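# Dispense one adhesive dot on every gold pad

## Task

Deposit a single dot of the dispenser's paste, roughly 110 microliters, on every gold pad printed on the plate. Each dot must keep its rounded shape (not squashed) and lie entirely within its own pad. Adhesive anywhere else, other pads included, beyond a minor smear means failure. The scrap strip beside the plate may be used for trial dots or for purging paste. Paste that keeps flowing or dangles from the tip as a long string after you are done will drop straight down, whatever the height. Finish with the tip raised well clear of the plate.

## Robot and tools

ROBOT. Two arms. left_arm carries a parallel gripper (not needed for this job). right_arm carries the dispensing head: a motor-driven plunger on a 55 ml paste barrel feeding a plastic tip with a 3 mm opening. Calibrated bases in the scene frame: left_arm (-0.059, +0.530, +0.205) m, right_arm (-0.077, -0.458, +0.205) m, each turned only slightly about z.

FRAMES. Scene frame: origin at table-top height halfway between the nominal bases, +z up, +x out over the table, left_arm on the +y side (image left/right may not match). Reported positions (m), quat_wxyz and velocities are in the scene frame and may be off by a few cm. Commanded offsets are along each arm's own Hand target axes. For right_arm the tool point is the centre of the tip's open end and its +z points out of the tip, so with the tip facing down, +dz moves it down. Only tip and barrel occupy the last 89 mm; up to 30 degrees of tilt nothing else can meet a flat surface.

ROW FORMAT. Every movement command is one row of 16 numbers, all in [-1, 1], covering both arms even if only one moves, in this order: left_arm dx, dy, dz, rx, ry, rz, gripper position, force_limit, speed; then right_arm dx, dy, dz, rx, ry, rz, plunger. The six pose numbers per arm are an offset, not a pose: they count from that arm's Hand target as it stood when the action or move began, along that Hand target's axes. Scale: 1.0 = 0.6 m for dx/dy/dz and 180 degrees for rx/ry/rz, which together form one rotation vector. Sending the same offset twice moves the arm twice. All zeros re-requests the current Hand target. Gripper numbers are absolute settings (position +1 = open 85 mm, about -0.8 pads touch; force_limit and speed both start at +1); a 0 there is a real command, so resend the last values to leave the gripper alone. plunger is a rate: +1 pushes at 640 ul/s, -1 pulls back at the same rate, values between scale linearly, within 0.01 of 0 it stops. It only acts during an action or move.

TOOLS.
execute_actions(actions, cameras): actions is a list of actions; each action is a table of up to 15 rows, one per 1/30 s step; a short table repeats its last row to fill 15 steps. Every row in an action counts from the action's starting Hand target. An empty list just reports state and images.
move(target, speed, blend, stop_force, zero, blocking, cameras): straight-line paths toward target, a single row or a list of up to 15 rows, each offset measured from the same starting Hand targets. speed in m/s, 0.002 to 3.2 (default 0.25), turning limited to twice that in rad/s; may be one value per target. blend in m rounds corners in a list. stop_force in N, 4 to 120, ends an arm's path when its wrist sensor feels that much push against its travel; unreliable for light or turning contacts; omit it when backing off a surface. zero (only with stop_force) re-zeroes before the move. blocking=false returns early but cannot be combined with stop_force. Paths stop after 10 s at most. Result adds a move: line, e.g. done, off_target, moving, held, fault, plus limits such as paced or held.
wait(seconds 0 to 10), stop() brakes a running move, zoom_image(camera, region [x0,y0,x1,y1], each span at most 504 px) on cam_high, cam_left_wrist or cam_right_wrist, zero_wrist_force(arm), finished_scene(scene: the current scene's number), which is final.

RESULTS. Each result lists per arm end_effector_position, quat, Hand target (the last commanded pose after clipping; the arm may rest a bit short of it, and the next command asks for it again), joint data and Wrist force/torque along the end effector's axes, plus a peak line. A right_arm Wrist force z clearly below its free-air value means the tip is pressing on a surface. Dispenser status: ready, moving, empty, or fault (stalled, e.g. blocked tip; clear it with a pull-back). left_ml is barrel paste by motor count. Gripper object_status 0 to 3 and position_measured in counts (3 open, 230 closed).

DISPENSING BEHAVIOUR. Pressure must build before paste appears, so the first push and any push after a pull-back deliver less than commanded; once pressurised, paste keeps coming after the plunger stops. A modest pull-back stops the flow; a big one leaves a gap to refill. Nothing reads out flow. Hold the tip about one dot diameter above the surface: lower flattens the dot, touching blocks the flow, higher drops a wandering thread. Tilt throws paste sideways. After a dot, stop the flow and rise straight up so the thread breaks; moving sideways drags a string that can land on other pads. Practise on the scrap strip to learn the lag.

AVOID. Hard or fast contact: about 150 N on an arm or joint torque limits (wrist joints about 26 to 29 N m) cause a 10 s fault stop. Keep the arms apart; do not drive paths close past an arm's own base. Orientation commands are clipped to 32 degrees per step; commands lag 0.09 to 0.21 s and fast moves overshoot. Holding stretched poses or pushing into unreachable targets heats motors (MOTOR HOT at 70 °C, brakes at 85 °C). No drops or falling parts.

Each tool is called as name(argument=value, ...) on one line, values as JSON.

## Session

execute_actions(actions=[])

zoom_image(camera="cam_high", region=[380, 200, 560, 320])

Scene clock: 0.00 s.
left_arm: end_effector_position=(+0.5697, +0.5453, +0.3973) position_measured=3 object_status=3 end_effector_quat_wxyz=(+0.000, -0.012, +1.000, +0.000) | right_arm: end_effector_position=(+0.5002, +0.1445, +0.3745) left_ml=50.5 status=ready end_effector_quat_wxyz=(+0.000, +0.689, +0.725, +0.000)
Joint positions: left_arm=[-0.281 -1.556 2.144 -2.158 -1.571 -0.28] | right_arm=[0.546 -1.345 1.559 -1.785 -1.571 -1.024]
Joint velocities: within noise
Joint torques (N m): no reading
Wrist force (N): no reading
Wrist torque (N m): no reading
Wrist force, peak (N): no reading
Hand target: left_arm +0.5697, +0.5453, +0.3973; +0.000, -0.012, +1.000, +0.000 | right_arm +0.5002, +0.1445, +0.3745; +0.000, +0.689, +0.725, +0.000

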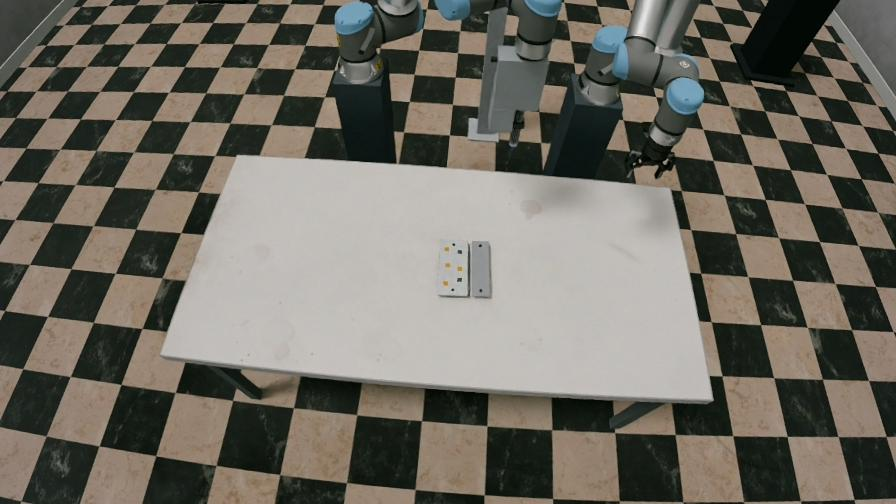

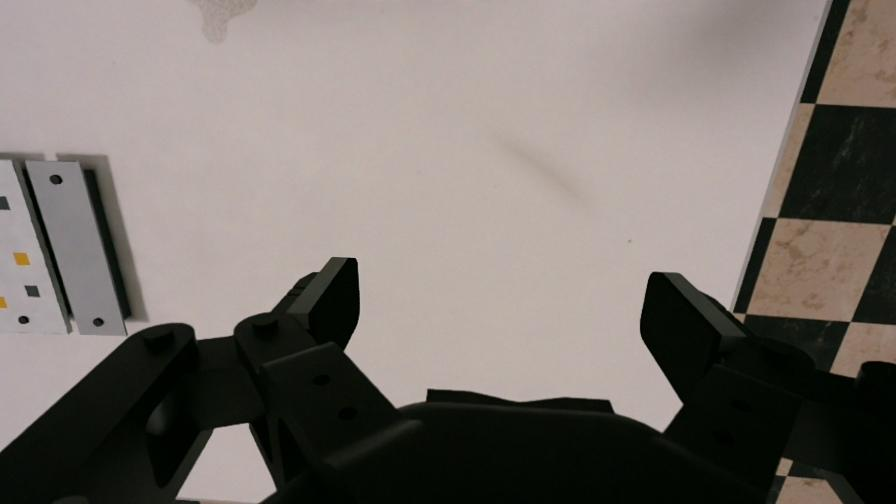

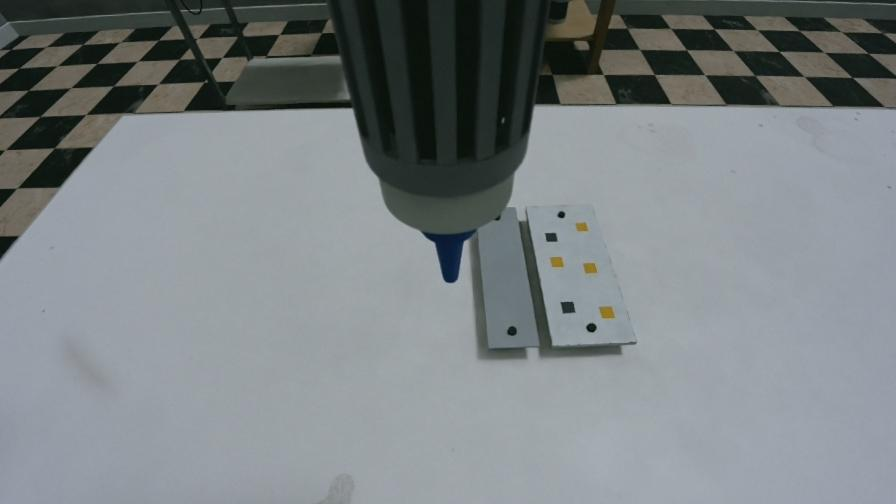

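Scaled by 2.800 from the camera's 896x504 image, which has a finer 1280x720 frame.

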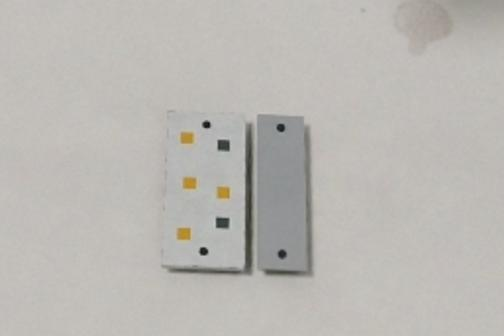

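move(target=[0,0,0,0,0,0,1,1,1, -0.158,0.2675,0.5167,0,0,0,0], cameras=["cam_right_wrist"])

Scene clock: 2.13 s.
left_arm: end_effector_position=(+0.5697, +0.5453, +0.3973) position_measured=3 object_status=3 end_effector_quat_wxyz=(+0.000, -0.012, +1.000, +0.000) | right_arm: end_effector_position=(+0.6655, +0.0579, +0.0646) left_ml=50.5 status=ready end_effector_quat_wxyz=(+0.000, +0.689, +0.725, +0.000)
Joint positions: left_arm=[-0.281 -1.556 2.144 -2.158 -1.571 -0.28] | right_arm=[0.363 -1.021 1.694 -2.244 -1.571 -1.208]
Joint velocities: within noise
Joint torques (N m): left_arm=[2.95 -47.67 -46.83 -4.57 -0.26 -0.29] | right_arm=[14.72 -79.99 -31.31 -1.3 2.63 2.39]
Wrist force (N): left_arm=[0.3 0.1 -0.3] | right_arm=[0.5 0.1 0.0]
Wrist torque (N m): left_arm=[0.03 -0.06 0.00] | right_arm=[0.00 -0.13 -0.04]
Wrist force, peak (N): left_arm=[0.3 0.3 -0.6] | right_arm=[1.4 -1.7 -3.2]
Hand target: left_arm +0.5697, +0.5453, +0.3973; +0.000, -0.012, +1.000, +0.000 | right_arm +0.6653, +0.0580, +0.0645; +0.000, +0.689, +0.725, +0.000
Off the commanded pose: left_arm 0.000 m, 0 deg | right_arm 0.000 m, 0 deg.
move: done
Images, in order (width x height): cam_right_wrist 896x504.

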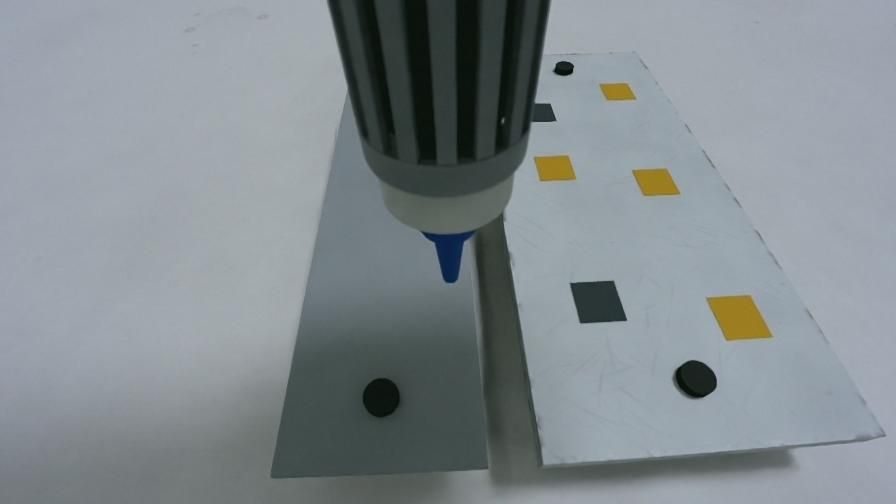

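move(target=[0,0,0,0,0,0,1,1,1, 0.025,0,0.048,0,0,0,0], cameras=[], speed=0.1)

move(target=[0,0,0,0,0,0,1,1,1, 0,0,0.03,0,0,0,0], cameras=["cam_right_wrist"], speed=0.004, stop_force=4)

Scene clock: 3.00 s.
left_arm: end_effector_position=(+0.5697, +0.5453, +0.3973) position_measured=3 object_status=3 end_effector_quat_wxyz=(+0.000, -0.012, +1.000, +0.000) | right_arm: end_effector_position=(+0.6646, +0.0732, +0.0356) left_ml=50.5 status=ready end_effector_quat_wxyz=(+0.000, +0.689, +0.725, +0.000)
Joint positions: left_arm=[-0.281 -1.556 2.144 -2.158 -1.571 -0.28] | right_arm=[0.379 -0.98 1.689 -2.28 -1.571 -1.192]
Joint velocities: within noise
Joint torques (N m): left_arm=[2.02 -46.91 -46.58 -4.14 -0.21 -0.41] | right_arm=[-18.28 -104.67 -36.68 -0.42 1.94 -2.41]
Wrist force (N): left_arm=[0.3 0.0 -0.3] | right_arm=[0.5 -0.4 0.2]
Wrist torque (N m): left_arm=[0.00 -0.06 0.00] | right_arm=[-0.20 -0.14 -0.02]
Wrist force, peak (N): left_arm=[0.1 0.5 -0.4] | right_arm=[0.7 0.3 1.4]
Hand target: left_arm +0.5697, +0.5453, +0.3973; +0.000, -0.012, +1.000, +0.000 | right_arm +0.6646, +0.0729, +0.0357; +0.000, +0.689, +0.725, +0.000
Off the commanded pose: left_arm 0.000 m, 0 deg | right_arm 0.000 m, 0 deg.
move: done
No camera images: "cameras" was empty.

Scene clock: 5.83 s.
left_arm: end_effector_position=(+0.5697, +0.5453, +0.3973) position_measured=3 object_status=3 end_effector_quat_wxyz=(+0.000, -0.012, +1.000, +0.000) | right_arm: end_effector_position=(+0.6646, +0.0730, +0.0310) left_ml=50.5 status=ready end_effector_quat_wxyz=(+0.000, +0.689, +0.725, +0.000)
Joint positions: left_arm=[-0.281 -1.556 2.144 -2.158 -1.571 -0.28] | right_arm=[0.379 -0.975 1.691 -2.286 -1.571 -1.192]
Joint velocities: within noise
Joint torques (N m): left_arm=[1.52 -46.62 -46.47 -4.35 -0.08 -0.26] | right_arm=[-17.61 -94.62 -40.55 -1 -0.33 -2.58]
Wrist force (N): left_arm=[0.4 0.3 -0.4] | right_arm=[-1.9 -3.8 -10.7]
Wrist torque (N m): left_arm=[0.04 -0.07 0.00] | right_arm=[-0.03 -0.01 -0.01]
Wrist force, peak (N): left_arm=[0.4 0.0 -0.6] | right_arm=[-2.7 -4.2 -15.6]
Hand target: left_arm +0.5697, +0.5453, +0.3973; +0.000, -0.012, +1.000, +0.000 | right_arm +0.6646, +0.0730, +0.0310; +0.000, +0.689, +0.725, +0.000 (not the last commanded pose)
Off the commanded pose: left_arm 0.000 m, 0 deg | right_arm 0.013 m, 0 deg.
move: contact (right_arm)
Images, in order (width x height): cam_right_wrist 896x504.

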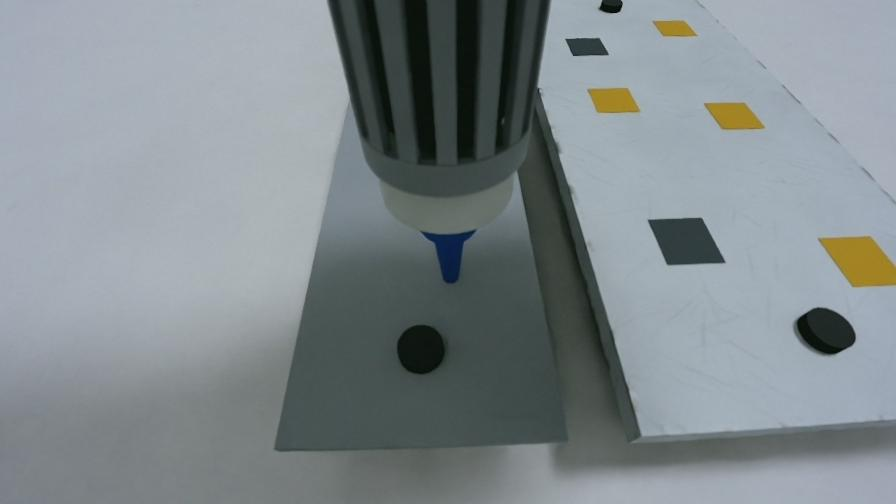

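move(target=[0,0,0,0,0,0,1,1,1,0,0.01,-0.006,0,0,0,0], speed=0.05, cameras=["cam_right_wrist"])

execute_actions(actions=[[[0,0,0,0,0,0,1,1,1,0,0,0,0,0,0,0.344]]], cameras=[])

wait(seconds=4, cameras=["cam_right_wrist"])

zoom_image(camera="cam_right_wrist", region=[400, 240, 500, 340])

execute_actions(actions=[[[0,0,0,0,0,0,1,1,1,0,0,0,0,0,0,0.344]]], cameras=[])

wait(seconds=6, cameras=["cam_right_wrist"])

zoom_image(camera="cam_right_wrist", region=[400, 240, 500, 340])

Scene clock: 7.40 s.
left_arm: end_effector_position=(+0.5697, +0.5453, +0.3973) position_measured=3 object_status=3 end_effector_quat_wxyz=(+0.000, -0.012, +1.000, +0.000) | right_arm: end_effector_position=(+0.6707, +0.0733, +0.0347) left_ml=50.5 status=ready end_effector_quat_wxyz=(+0.000, +0.689, +0.725, +0.000)
Joint positions: left_arm=[-0.281 -1.556 2.144 -2.158 -1.571 -0.28] | right_arm=[0.376 -0.973 1.678 -2.276 -1.571 -1.194]
Joint velocities: within noise
Joint torques (N m): left_arm=[3.09 -47.73 -45.57 -4.37 0.04 -0.3] | right_arm=[-11.74 -68.85 -28.02 -3.78 -0.27 -1.53]
Wrist force (N): left_arm=[0.2 0.0 -0.2] | right_arm=[0.5 -0.2 -0.2]
Wrist torque (N m): left_arm=[0.00 -0.04 0.00] | right_arm=[-0.12 -0.14 -0.02]
Wrist force, peak (N): left_arm=[0.3 0.1 -0.7] | right_arm=[-1.6 -3.9 -10.9]
Hand target: left_arm +0.5697, +0.5453, +0.3973; +0.000, -0.012, +1.000, +0.000 | right_arm +0.6706, +0.0733, +0.0346; +0.000, +0.689, +0.725, +0.000
Off the commanded pose: left_arm 0.000 m, 0 deg | right_arm 0.000 m, 0 deg.
move: done
Images, in order (width x height): cam_right_wrist 896x504.

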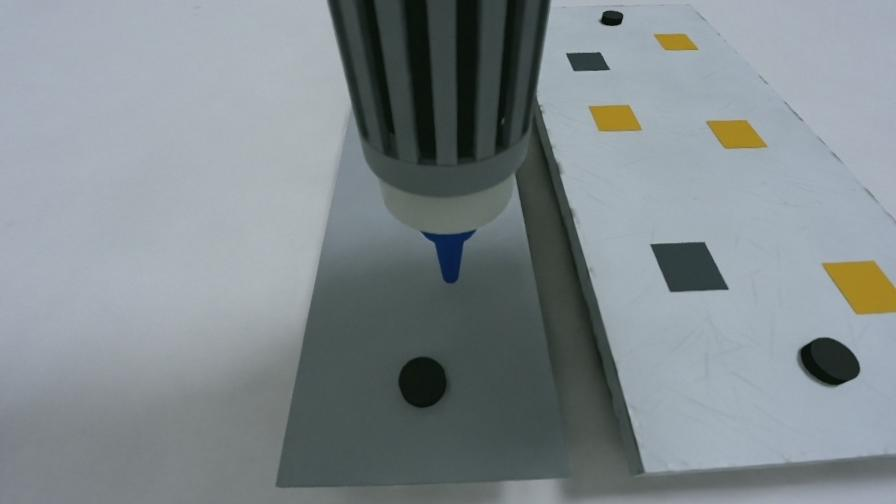

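Scene clock: 8.13 s.
left_arm: end_effector_position=(+0.5697, +0.5453, +0.3973) position_measured=3 object_status=3 end_effector_quat_wxyz=(+0.000, -0.012, +1.000, +0.000) | right_arm: end_effector_position=(+0.6706, +0.0732, +0.0346) left_ml=50.4 status=ready end_effector_quat_wxyz=(+0.000, +0.689, +0.725, +0.000)
Joint positions: left_arm=[-0.281 -1.556 2.144 -2.158 -1.571 -0.28] | right_arm=[0.376 -0.973 1.678 -2.276 -1.571 -1.194]
Joint velocities: within noise
Joint torques (N m): left_arm=[2.02 -47.25 -46.25 -4.29 -0.07 -0.72] | right_arm=[4.24 -74.09 -27.73 -6.99 -0.31 2.1]
Wrist force (N): left_arm=[0.1 0.2 -0.2] | right_arm=[0.2 0.2 -0.6]
Wrist torque (N m): left_arm=[0.04 -0.03 0.00] | right_arm=[0.03 -0.01 -0.02]
Wrist force, peak (N): left_arm=[0.3 0.2 -0.6] | right_arm=[0.5 -0.4 -0.3]
Hand target: left_arm +0.5697, +0.5453, +0.3973; +0.000, -0.012, +1.000, +0.000 | right_arm +0.6706, +0.0733, +0.0346; +0.000, +0.689, +0.725, +0.000
Off the commanded pose: left_arm 0.000 m, 0 deg | right_arm 0.000 m, 0 deg.
No camera images: "cameras" was empty.

Scene clock: 12.13 s.
left_arm: end_effector_position=(+0.5697, +0.5453, +0.3973) position_measured=3 object_status=3 end_effector_quat_wxyz=(+0.000, -0.012, +1.000, +0.000) | right_arm: end_effector_position=(+0.6705, +0.0733, +0.0346) left_ml=50.4 status=ready end_effector_quat_wxyz=(+0.000, +0.689, +0.725, +0.000)
Joint positions: left_arm=[-0.281 -1.556 2.144 -2.158 -1.571 -0.28] | right_arm=[0.376 -0.973 1.678 -2.276 -1.571 -1.194]
Joint velocities: within noise
Joint torques (N m): left_arm=[1.26 -48.47 -46.09 -4.44 -0.04 -0.48] | right_arm=[11.09 -99.06 -36.48 -6.99 -0.18 2.43]
Wrist force (N): left_arm=[0.3 0.1 -0.5] | right_arm=[0.1 -0.2 -0.3]
Wrist torque (N m): left_arm=[0.02 -0.06 0.00] | right_arm=[-0.09 0.01 -0.02]
Wrist force, peak (N): left_arm=[0.4 0.4 -0.5] | right_arm=[0.7 -0.3 -0.8]
Hand target: left_arm +0.5697, +0.5453, +0.3973; +0.000, -0.012, +1.000, +0.000 | right_arm +0.6706, +0.0733, +0.0346; +0.000, +0.689, +0.725, +0.000
Off the commanded pose: left_arm 0.000 m, 0 deg | right_arm 0.000 m, 0 deg.
wait: 4.00 s; at rest by 0.17 s
Images, in order (width x height): cam_right_wrist 896x504.

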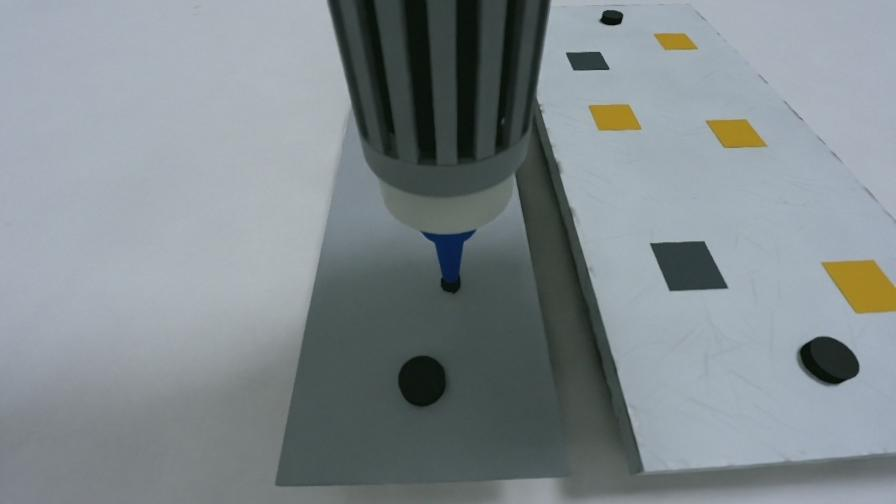

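Scaled by 5.040 from the camera's 896x504 image, which has a finer 1280x720 frame.

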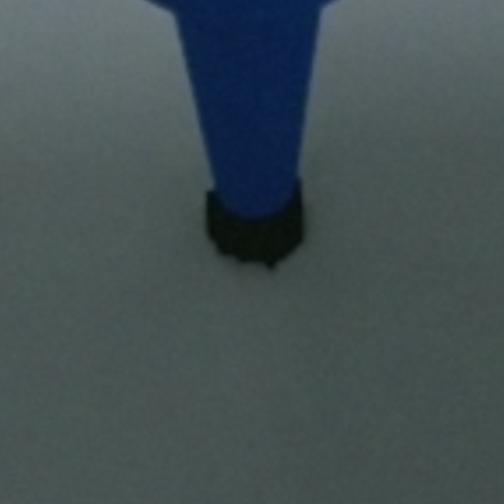

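Scene clock: 12.87 s.
left_arm: end_effector_position=(+0.5697, +0.5453, +0.3973) position_measured=3 object_status=3 end_effector_quat_wxyz=(+0.000, -0.012, +1.000, +0.000) | right_arm: end_effector_position=(+0.6705, +0.0733, +0.0346) left_ml=50.3 status=ready end_effector_quat_wxyz=(+0.000, +0.689, +0.725, +0.000)
Joint positions: left_arm=[-0.281 -1.556 2.144 -2.158 -1.571 -0.28] | right_arm=[0.376 -0.973 1.678 -2.276 -1.571 -1.194]
Joint velocities: within noise
Joint torques (N m): left_arm=[2.47 -47.59 -46.58 -4.26 -0.1 -0.51] | right_arm=[9.86 -99.93 -37.51 -7.09 -0.2 2.44]
Wrist force (N): left_arm=[0.1 0.1 -0.3] | right_arm=[0.2 0.1 -0.1]
Wrist torque (N m): left_arm=[0.01 -0.03 0.00] | right_arm=[0.01 -0.03 -0.02]
Wrist force, peak (N): left_arm=[0.7 0.0 -0.3] | right_arm=[0.5 0.0 -0.5]
Hand target: left_arm +0.5697, +0.5453, +0.3973; +0.000, -0.012, +1.000, +0.000 | right_arm +0.6706, +0.0733, +0.0346; +0.000, +0.689, +0.725, +0.000
Off the commanded pose: left_arm 0.000 m, 0 deg | right_arm 0.000 m, 0 deg.
No camera images: "cameras" was empty.

Scene clock: 18.87 s.
left_arm: end_effector_position=(+0.5697, +0.5453, +0.3973) position_measured=3 object_status=3 end_effector_quat_wxyz=(+0.000, -0.012, +1.000, +0.000) | right_arm: end_effector_position=(+0.6706, +0.0733, +0.0346) left_ml=50.3 status=ready end_effector_quat_wxyz=(+0.000, +0.689, +0.725, +0.000)
Joint positions: left_arm=[-0.281 -1.556 2.144 -2.158 -1.571 -0.28] | right_arm=[0.376 -0.973 1.678 -2.276 -1.571 -1.194]
Joint velocities: within noise
Joint torques (N m): left_arm=[1.88 -48.86 -46.56 -4.13 0.05 -0.62] | right_arm=[10.84 -99.65 -42.23 -7.09 0.04 2.5]
Wrist force (N): left_arm=[0.2 0.1 -0.3] | right_arm=[0.6 0.2 0.2]
Wrist torque (N m): left_arm=[0.02 -0.03 0.00] | right_arm=[0.02 -0.18 -0.02]
Wrist force, peak (N): left_arm=[0.6 0.1 -0.5] | right_arm=[1.0 0.1 0.1]
Hand target: left_arm +0.5697, +0.5453, +0.3973; +0.000, -0.012, +1.000, +0.000 | right_arm +0.6706, +0.0733, +0.0346; +0.000, +0.689, +0.725, +0.000
Off the commanded pose: left_arm 0.000 m, 0 deg | right_arm 0.000 m, 0 deg.
wait: 6.00 s; at rest by 0.17 s
Images, in order (width x height): cam_right_wrist 896x504.

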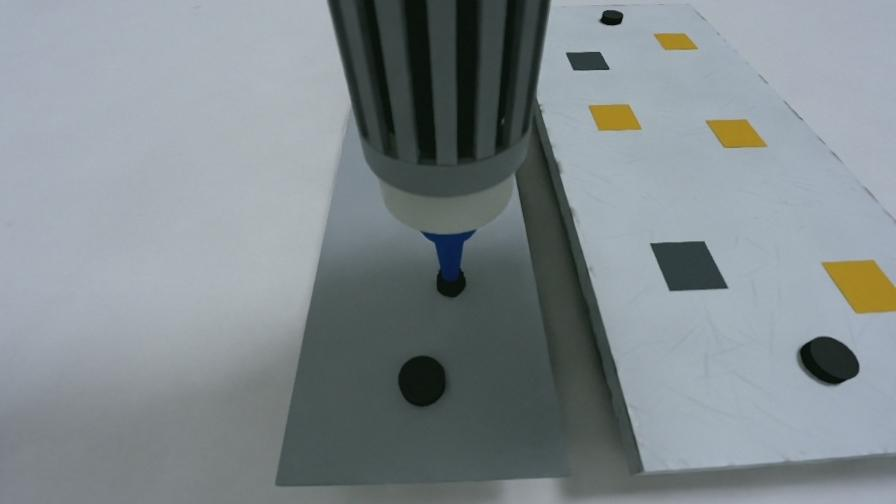

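Scaled by 5.040 from the camera's 896x504 image, which has a finer 1280x720 frame.

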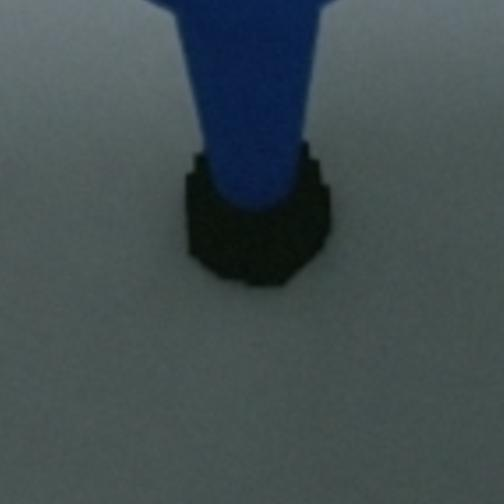

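Wait for equilibrium; then test dots.

wait(seconds=10, cameras=["cam_right_wrist"])

zoom_image(camera="cam_right_wrist", region=[400, 240, 500, 340])

wait(seconds=10, cameras=["cam_right_wrist"])

zoom_image(camera="cam_right_wrist", region=[400, 240, 500, 340])

move(target=[[0,0,0,0,0,0,1,1,1,0,0,-0.05,0,0,0,0],[0,0,0,0,0,0,1,1,1,0,0.04,-0.05,0,0,0,0],[0,0,0,0,0,0,1,1,1,0,0.04,0,0,0,0,0]], speed=0.08, cameras=["cam_right_wrist"])

execute_actions(actions=[[[0,0,0,0,0,0,1,1,1,0,0,0,0,0,0,0.344]]], cameras=[])

wait(seconds=10, cameras=[])

wait(seconds=10, cameras=[])

move(target=[0,0,0,0,0,0,1,1,1,0,0,-0.05,0,0,0,0], speed=0.1, cameras=["cam_right_wrist"])

zoom_image(camera="cam_right_wrist", region=[350, 250, 550, 450])

Scene clock: 31.73 s.
left_arm: end_effector_position=(+0.5697, +0.5453, +0.3973) position_measured=3 object_status=3 end_effector_quat_wxyz=(+0.000, -0.012, +1.000, +0.000) | right_arm: end_effector_position=(+0.6706, +0.0733, +0.0346) left_ml=50.3 status=ready end_effector_quat_wxyz=(+0.000, +0.689, +0.725, +0.000)
Joint positions: left_arm=[-0.281 -1.556 2.144 -2.158 -1.571 -0.28] | right_arm=[0.376 -0.973 1.678 -2.276 -1.571 -1.194]
Joint velocities: within noise
Joint torques (N m): left_arm=[1.57 -48.27 -46.18 -4.14 0.2 -0.45] | right_arm=[10.22 -100.29 -40.22 -6.92 0.22 2.3]
Wrist force (N): left_arm=[0.6 0.3 -0.2] | right_arm=[0.0 -0.4 -0.2]
Wrist torque (N m): left_arm=[0.04 -0.10 0.01] | right_arm=[-0.18 0.02 -0.02]
Wrist force, peak (N): left_arm=[0.4 0.2 -0.8] | right_arm=[0.4 -0.7 -0.7]
Hand target: left_arm +0.5697, +0.5453, +0.3973; +0.000, -0.012, +1.000, +0.000 | right_arm +0.6706, +0.0733, +0.0346; +0.000, +0.689, +0.725, +0.000
Off the commanded pose: left_arm 0.000 m, 0 deg | right_arm 0.000 m, 0 deg.
wait: 10.00 s; at rest from the start
Images, in order (width x height): cam_right_wrist 896x504.

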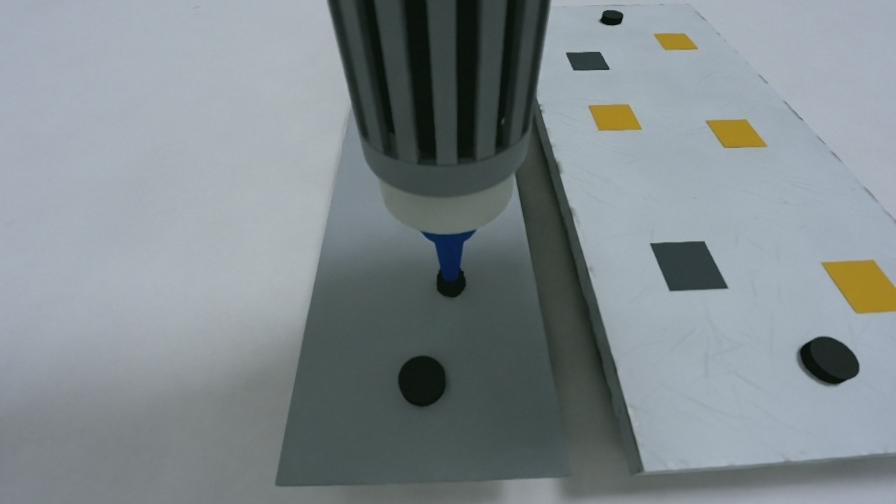

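Scaled by 5.040 from the camera's 896x504 image, which has a finer 1280x720 frame.

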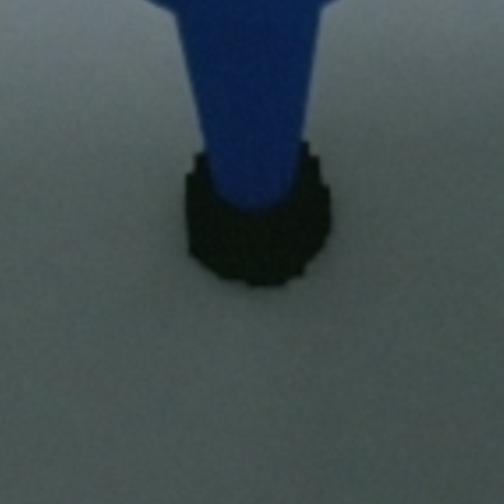

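Scene clock: 41.73 s.
left_arm: end_effector_position=(+0.5697, +0.5453, +0.3973) position_measured=3 object_status=3 end_effector_quat_wxyz=(+0.000, -0.012, +1.000, +0.000) | right_arm: end_effector_position=(+0.6706, +0.0733, +0.0346) left_ml=50.3 status=ready end_effector_quat_wxyz=(+0.000, +0.689, +0.725, +0.000)
Joint positions: left_arm=[-0.281 -1.556 2.144 -2.158 -1.571 -0.28] | right_arm=[0.376 -0.973 1.678 -2.276 -1.571 -1.194]
Joint velocities: within noise
Joint torques (N m): left_arm=[1.97 -47.81 -45.89 -4.02 0.23 -0.58] | right_arm=[10.26 -100.12 -38.3 -7.09 0.23 2.23]
Wrist force (N): left_arm=[0.3 0.1 -0.2] | right_arm=[0.1 0.1 -0.3]
Wrist torque (N m): left_arm=[0.01 -0.06 0.00] | right_arm=[0.01 0.00 -0.02]
Wrist force, peak (N): left_arm=[0.4 0.0 -0.7] | right_arm=[0.9 -0.4 0.0]
Hand target: left_arm +0.5697, +0.5453, +0.3973; +0.000, -0.012, +1.000, +0.000 | right_arm +0.6706, +0.0733, +0.0346; +0.000, +0.689, +0.725, +0.000
Off the commanded pose: left_arm 0.000 m, 0 deg | right_arm 0.000 m, 0 deg.
wait: 10.00 s; at rest by 0.17 s
Images, in order (width x height): cam_right_wrist 896x504.

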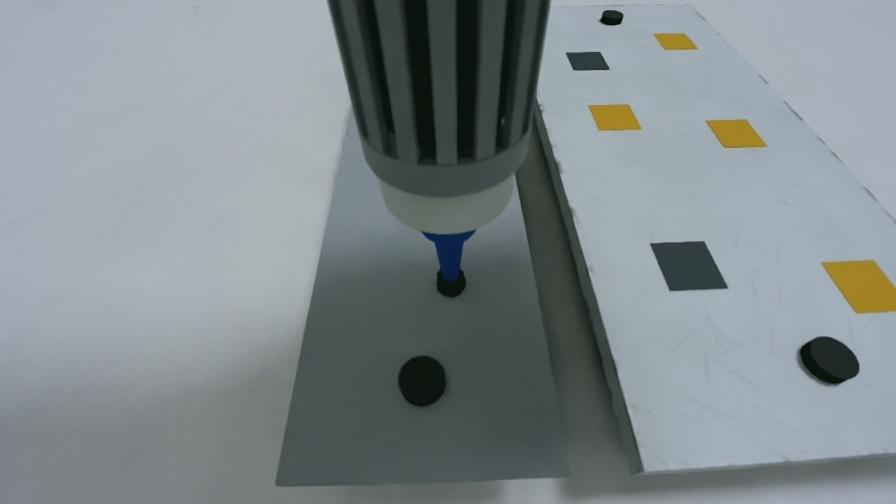

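Scaled by 5.040 from the camera's 896x504 image, which has a finer 1280x720 frame.

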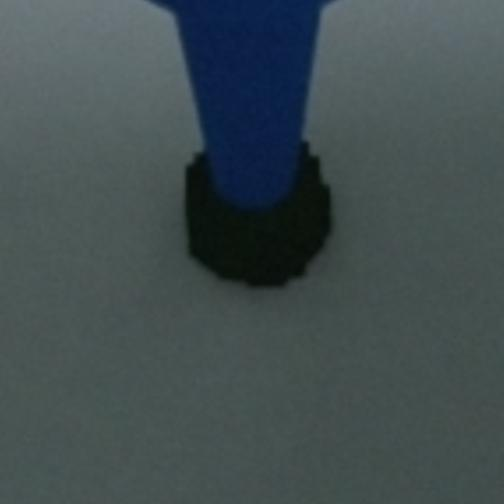

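Scene clock: 43.13 s.
left_arm: end_effector_position=(+0.5697, +0.5453, +0.3973) position_measured=3 object_status=3 end_effector_quat_wxyz=(+0.000, -0.012, +1.000, +0.000) | right_arm: end_effector_position=(+0.6944, +0.0744, +0.0343) left_ml=50.3 status=ready end_effector_quat_wxyz=(+0.000, +0.689, +0.725, +0.000) end_effector_velocity=(-0.001, +0.000, +0.003) end_effector_angular_velocity=(+0.000, +0.001, +0.001)
Joint positions: left_arm=[-0.281 -1.556 2.144 -2.158 -1.571 -0.28] | right_arm=[0.367 -0.946 1.631 -2.256 -1.571 -1.204]
Joint velocities: left_arm=[within noise] | right_arm=[0.001 -0.004 -0.001 0.006 0 0]
Joint torques (N m): left_arm=[2.39 -49.03 -46.45 -4.02 0.43 -0.69] | right_arm=[16.34 -104.68 -44.31 0.33 0.52 2.41]
Wrist force (N): left_arm=[0.2 -0.1 -0.2] | right_arm=[0.6 -0.4 -0.3]
Wrist torque (N m): left_arm=[-0.01 -0.04 0.00] | right_arm=[-0.17 -0.19 -0.03]
Wrist force, peak (N): left_arm=[0.3 0.1 -0.7] | right_arm=[0.5 1.7 -1.8]
Hand target: left_arm +0.5697, +0.5453, +0.3973; +0.000, -0.012, +1.000, +0.000 | right_arm +0.6945, +0.0745, +0.0346; +0.000, +0.689, +0.725, +0.000
Off the commanded pose: left_arm 0.000 m, 0 deg | right_arm 0.000 m, 0 deg.
move: done
Images, in order (width x height): cam_right_wrist 896x504.

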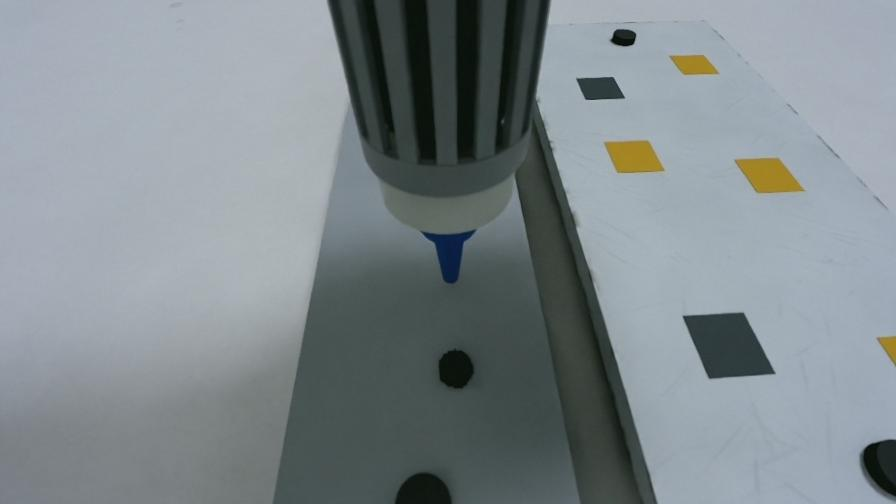

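Scene clock: 43.87 s.
left_arm: end_effector_position=(+0.5697, +0.5453, +0.3973) position_measured=3 object_status=3 end_effector_quat_wxyz=(+0.000, -0.012, +1.000, +0.000) | right_arm: end_effector_position=(+0.6945, +0.0745, +0.0346) left_ml=50.2 status=ready end_effector_quat_wxyz=(+0.000, +0.689, +0.725, +0.000)
Joint positions: left_arm=[-0.281 -1.556 2.144 -2.158 -1.571 -0.28] | right_arm=[0.367 -0.947 1.631 -2.255 -1.571 -1.204]
Joint velocities: within noise
Joint torques (N m): left_arm=[1.64 -49.58 -46.22 -4.17 0.37 -0.57] | right_arm=[15.25 -105.98 -43.53 -0.36 0.55 2.51]
Wrist force (N): left_arm=[0.4 0.0 -0.3] | right_arm=[0.8 -0.1 0.1]
Wrist torque (N m): left_arm=[0.00 -0.07 0.00] | right_arm=[-0.05 -0.26 -0.01]
Wrist force, peak (N): left_arm=[0.2 0.4 -0.6] | right_arm=[1.1 0.0 -0.1]
Hand target: left_arm +0.5697, +0.5453, +0.3973; +0.000, -0.012, +1.000, +0.000 | right_arm +0.6945, +0.0745, +0.0346; +0.000, +0.689, +0.725, +0.000
Off the commanded pose: left_arm 0.000 m, 0 deg | right_arm 0.000 m, 0 deg.
No camera images: "cameras" was empty.

Scene clock: 53.87 s.
left_arm: end_effector_position=(+0.5697, +0.5453, +0.3973) position_measured=3 object_status=3 end_effector_quat_wxyz=(+0.000, -0.012, +1.000, +0.000) | right_arm: end_effector_position=(+0.6945, +0.0745, +0.0346) left_ml=50.2 status=ready end_effector_quat_wxyz=(+0.000, +0.689, +0.725, +0.000)
Joint positions: left_arm=[-0.281 -1.556 2.144 -2.158 -1.571 -0.28] | right_arm=[0.367 -0.947 1.631 -2.255 -1.571 -1.204]
Joint velocities: within noise
Joint torques (N m): left_arm=[2.07 -50.24 -46.51 -3.95 0.23 -0.92] | right_arm=[11.43 -103.57 -28.48 -2.11 0.59 2.31]
Wrist force (N): left_arm=[0.2 0.2 -0.3] | right_arm=[0.6 -0.3 -0.5]
Wrist torque (N m): left_arm=[0.03 -0.05 0.00] | right_arm=[-0.13 -0.18 -0.02]
Wrist force, peak (N): left_arm=[0.3 0.0 -0.7] | right_arm=[0.8 -0.7 -0.5]
Hand target: left_arm +0.5697, +0.5453, +0.3973; +0.000, -0.012, +1.000, +0.000 | right_arm +0.6945, +0.0745, +0.0346; +0.000, +0.689, +0.725, +0.000
Off the commanded pose: left_arm 0.000 m, 0 deg | right_arm 0.000 m, 0 deg.
wait: 10.00 s; at rest by 0.17 s
No camera images: "cameras" was empty.

Scene clock: 63.87 s.
left_arm: end_effector_position=(+0.5697, +0.5453, +0.3973) position_measured=3 object_status=3 end_effector_quat_wxyz=(+0.000, -0.012, +1.000, +0.000) | right_arm: end_effector_position=(+0.6945, +0.0745, +0.0346) left_ml=50.2 status=ready end_effector_quat_wxyz=(+0.000, +0.689, +0.725, +0.000)
Joint positions: left_arm=[-0.281 -1.556 2.144 -2.158 -1.571 -0.281] | right_arm=[0.367 -0.947 1.631 -2.255 -1.571 -1.204]
Joint velocities: within noise
Joint torques (N m): left_arm=[1.2 -49.93 -46 -3.64 0.6 -1.28] | right_arm=[7.27 -102.96 -30.9 -4.13 0.8 2.2]
Wrist force (N): left_arm=[0.2 0.1 -0.4] | right_arm=[0.6 0.0 0.0]
Wrist torque (N m): left_arm=[0.02 -0.04 0.00] | right_arm=[-0.05 -0.18 -0.03]
Wrist force, peak (N): left_arm=[0.8 -0.1 -0.2] | right_arm=[0.9 -0.4 -0.6]
Hand target: left_arm +0.5697, +0.5453, +0.3973; +0.000, -0.012, +1.000, +0.000 | right_arm +0.6945, +0.0745, +0.0346; +0.000, +0.689, +0.725, +0.000
Off the commanded pose: left_arm 0.000 m, 0 deg | right_arm 0.000 m, 0 deg.
wait: 10.00 s; at rest by 0.17 s
No camera images: "cameras" was empty.

Scene clock: 64.60 s.
left_arm: end_effector_position=(+0.5697, +0.5453, +0.3973) position_measured=3 object_status=3 end_effector_quat_wxyz=(+0.000, -0.012, +1.000, +0.000) | right_arm: end_effector_position=(+0.6946, +0.0745, +0.0649) left_ml=50.2 status=ready end_effector_quat_wxyz=(+0.000, +0.689, +0.725, +0.000)
Joint positions: left_arm=[-0.281 -1.556 2.144 -2.158 -1.571 -0.281] | right_arm=[0.367 -0.977 1.618 -2.212 -1.571 -1.204]
Joint velocities: within noise
Joint torques (N m): left_arm=[2.57 -49 -45.86 -3.82 0.44 -1.27] | right_arm=[7.34 -66.97 -28.31 -8.03 0.82 2.38]
Wrist force (N): left_arm=[0.2 0.1 -0.3] | right_arm=[1.0 -0.1 -0.5]
Wrist torque (N m): left_arm=[0.02 -0.04 0.00] | right_arm=[-0.05 -0.32 0.00]
Wrist force, peak (N): left_arm=[0.6 0.2 -0.4] | right_arm=[0.6 -0.4 -1.6]
Hand target: left_arm +0.5697, +0.5453, +0.3973; +0.000, -0.012, +1.000, +0.000 | right_arm +0.6945, +0.0745, +0.0646; +0.000, +0.689, +0.725, +0.000
Off the commanded pose: left_arm 0.000 m, 0 deg | right_arm 0.000 m, 0 deg.
move: done
Images, in order (width x height): cam_right_wrist 896x504.

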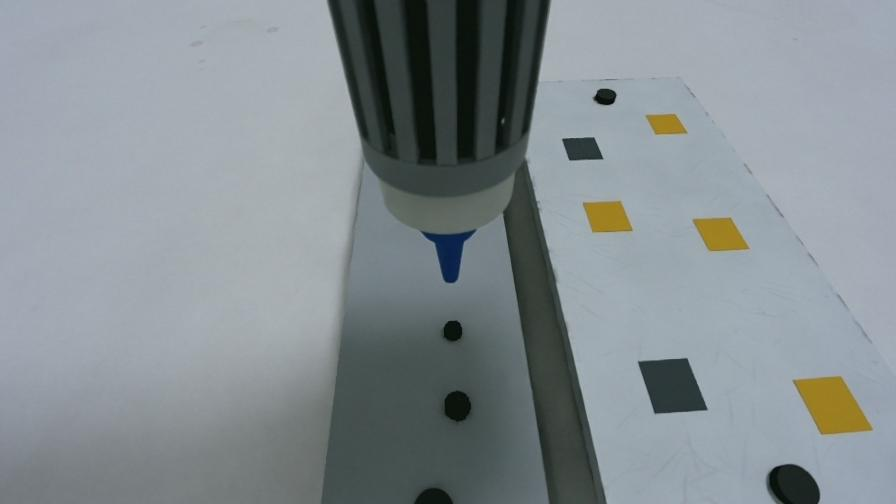

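Scaled by 2.520 from the camera's 896x504 image, which has a finer 1280x720 frame.

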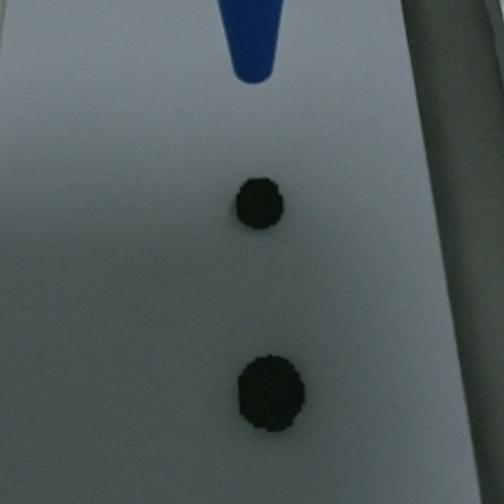

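move(target=[0,0,0,0,0,0,1,1,1,-0.108,0.075,0,0,0,0,0], speed=0.15, cameras=["cam_right_wrist"])

zoom_image(camera="cam_right_wrist", region=[400, 270, 500, 370])

Scene clock: 65.67 s.
left_arm: end_effector_position=(+0.5697, +0.5453, +0.3973) position_measured=3 object_status=3 end_effector_quat_wxyz=(+0.000, -0.012, +1.000, +0.000) | right_arm: end_effector_position=(+0.7428, +0.0120, +0.0645) left_ml=50.2 status=ready end_effector_quat_wxyz=(+0.000, +0.689, +0.725, +0.000)
Joint positions: left_arm=[-0.281 -1.556 2.144 -2.158 -1.571 -0.281] | right_arm=[0.285 -0.967 1.6 -2.204 -1.571 -1.286]
Joint velocities: within noise
Joint torques (N m): left_arm=[2.39 -49.55 -46.26 -3.62 0.68 -1.21] | right_arm=[15.4 -100.16 -28.61 -3.6 -0.08 2.48]
Wrist force (N): left_arm=[0.2 0.2 -0.3] | right_arm=[0.2 0.4 0.4]
Wrist torque (N m): left_arm=[0.03 -0.03 0.00] | right_arm=[0.12 -0.04 0.01]
Wrist force, peak (N): left_arm=[0.3 0.2 -0.5] | right_arm=[2.4 -1.6 -0.1]
Hand target: left_arm +0.5697, +0.5453, +0.3973; +0.000, -0.012, +1.000, +0.000 | right_arm +0.7427, +0.0120, +0.0646; +0.000, +0.689, +0.725, +0.000
Off the commanded pose: left_arm 0.000 m, 0 deg | right_arm 0.000 m, 0 deg.
move: done
Images, in order (width x height): cam_right_wrist 896x504.

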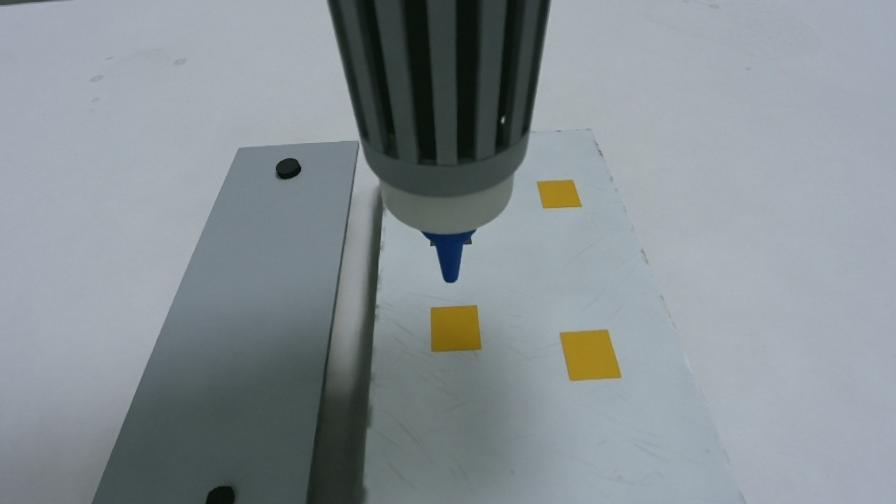

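Scaled by 5.040 from the camera's 896x504 image, which has a finer 1280x720 frame.

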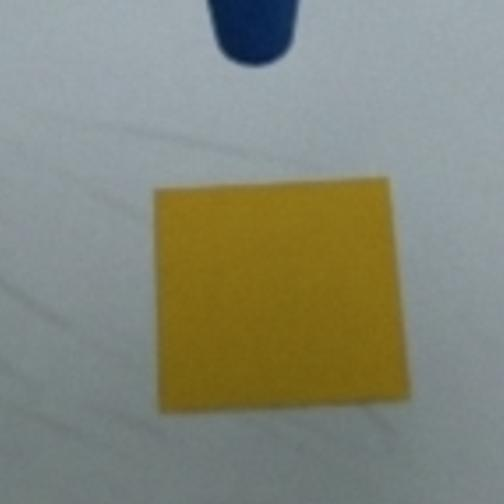

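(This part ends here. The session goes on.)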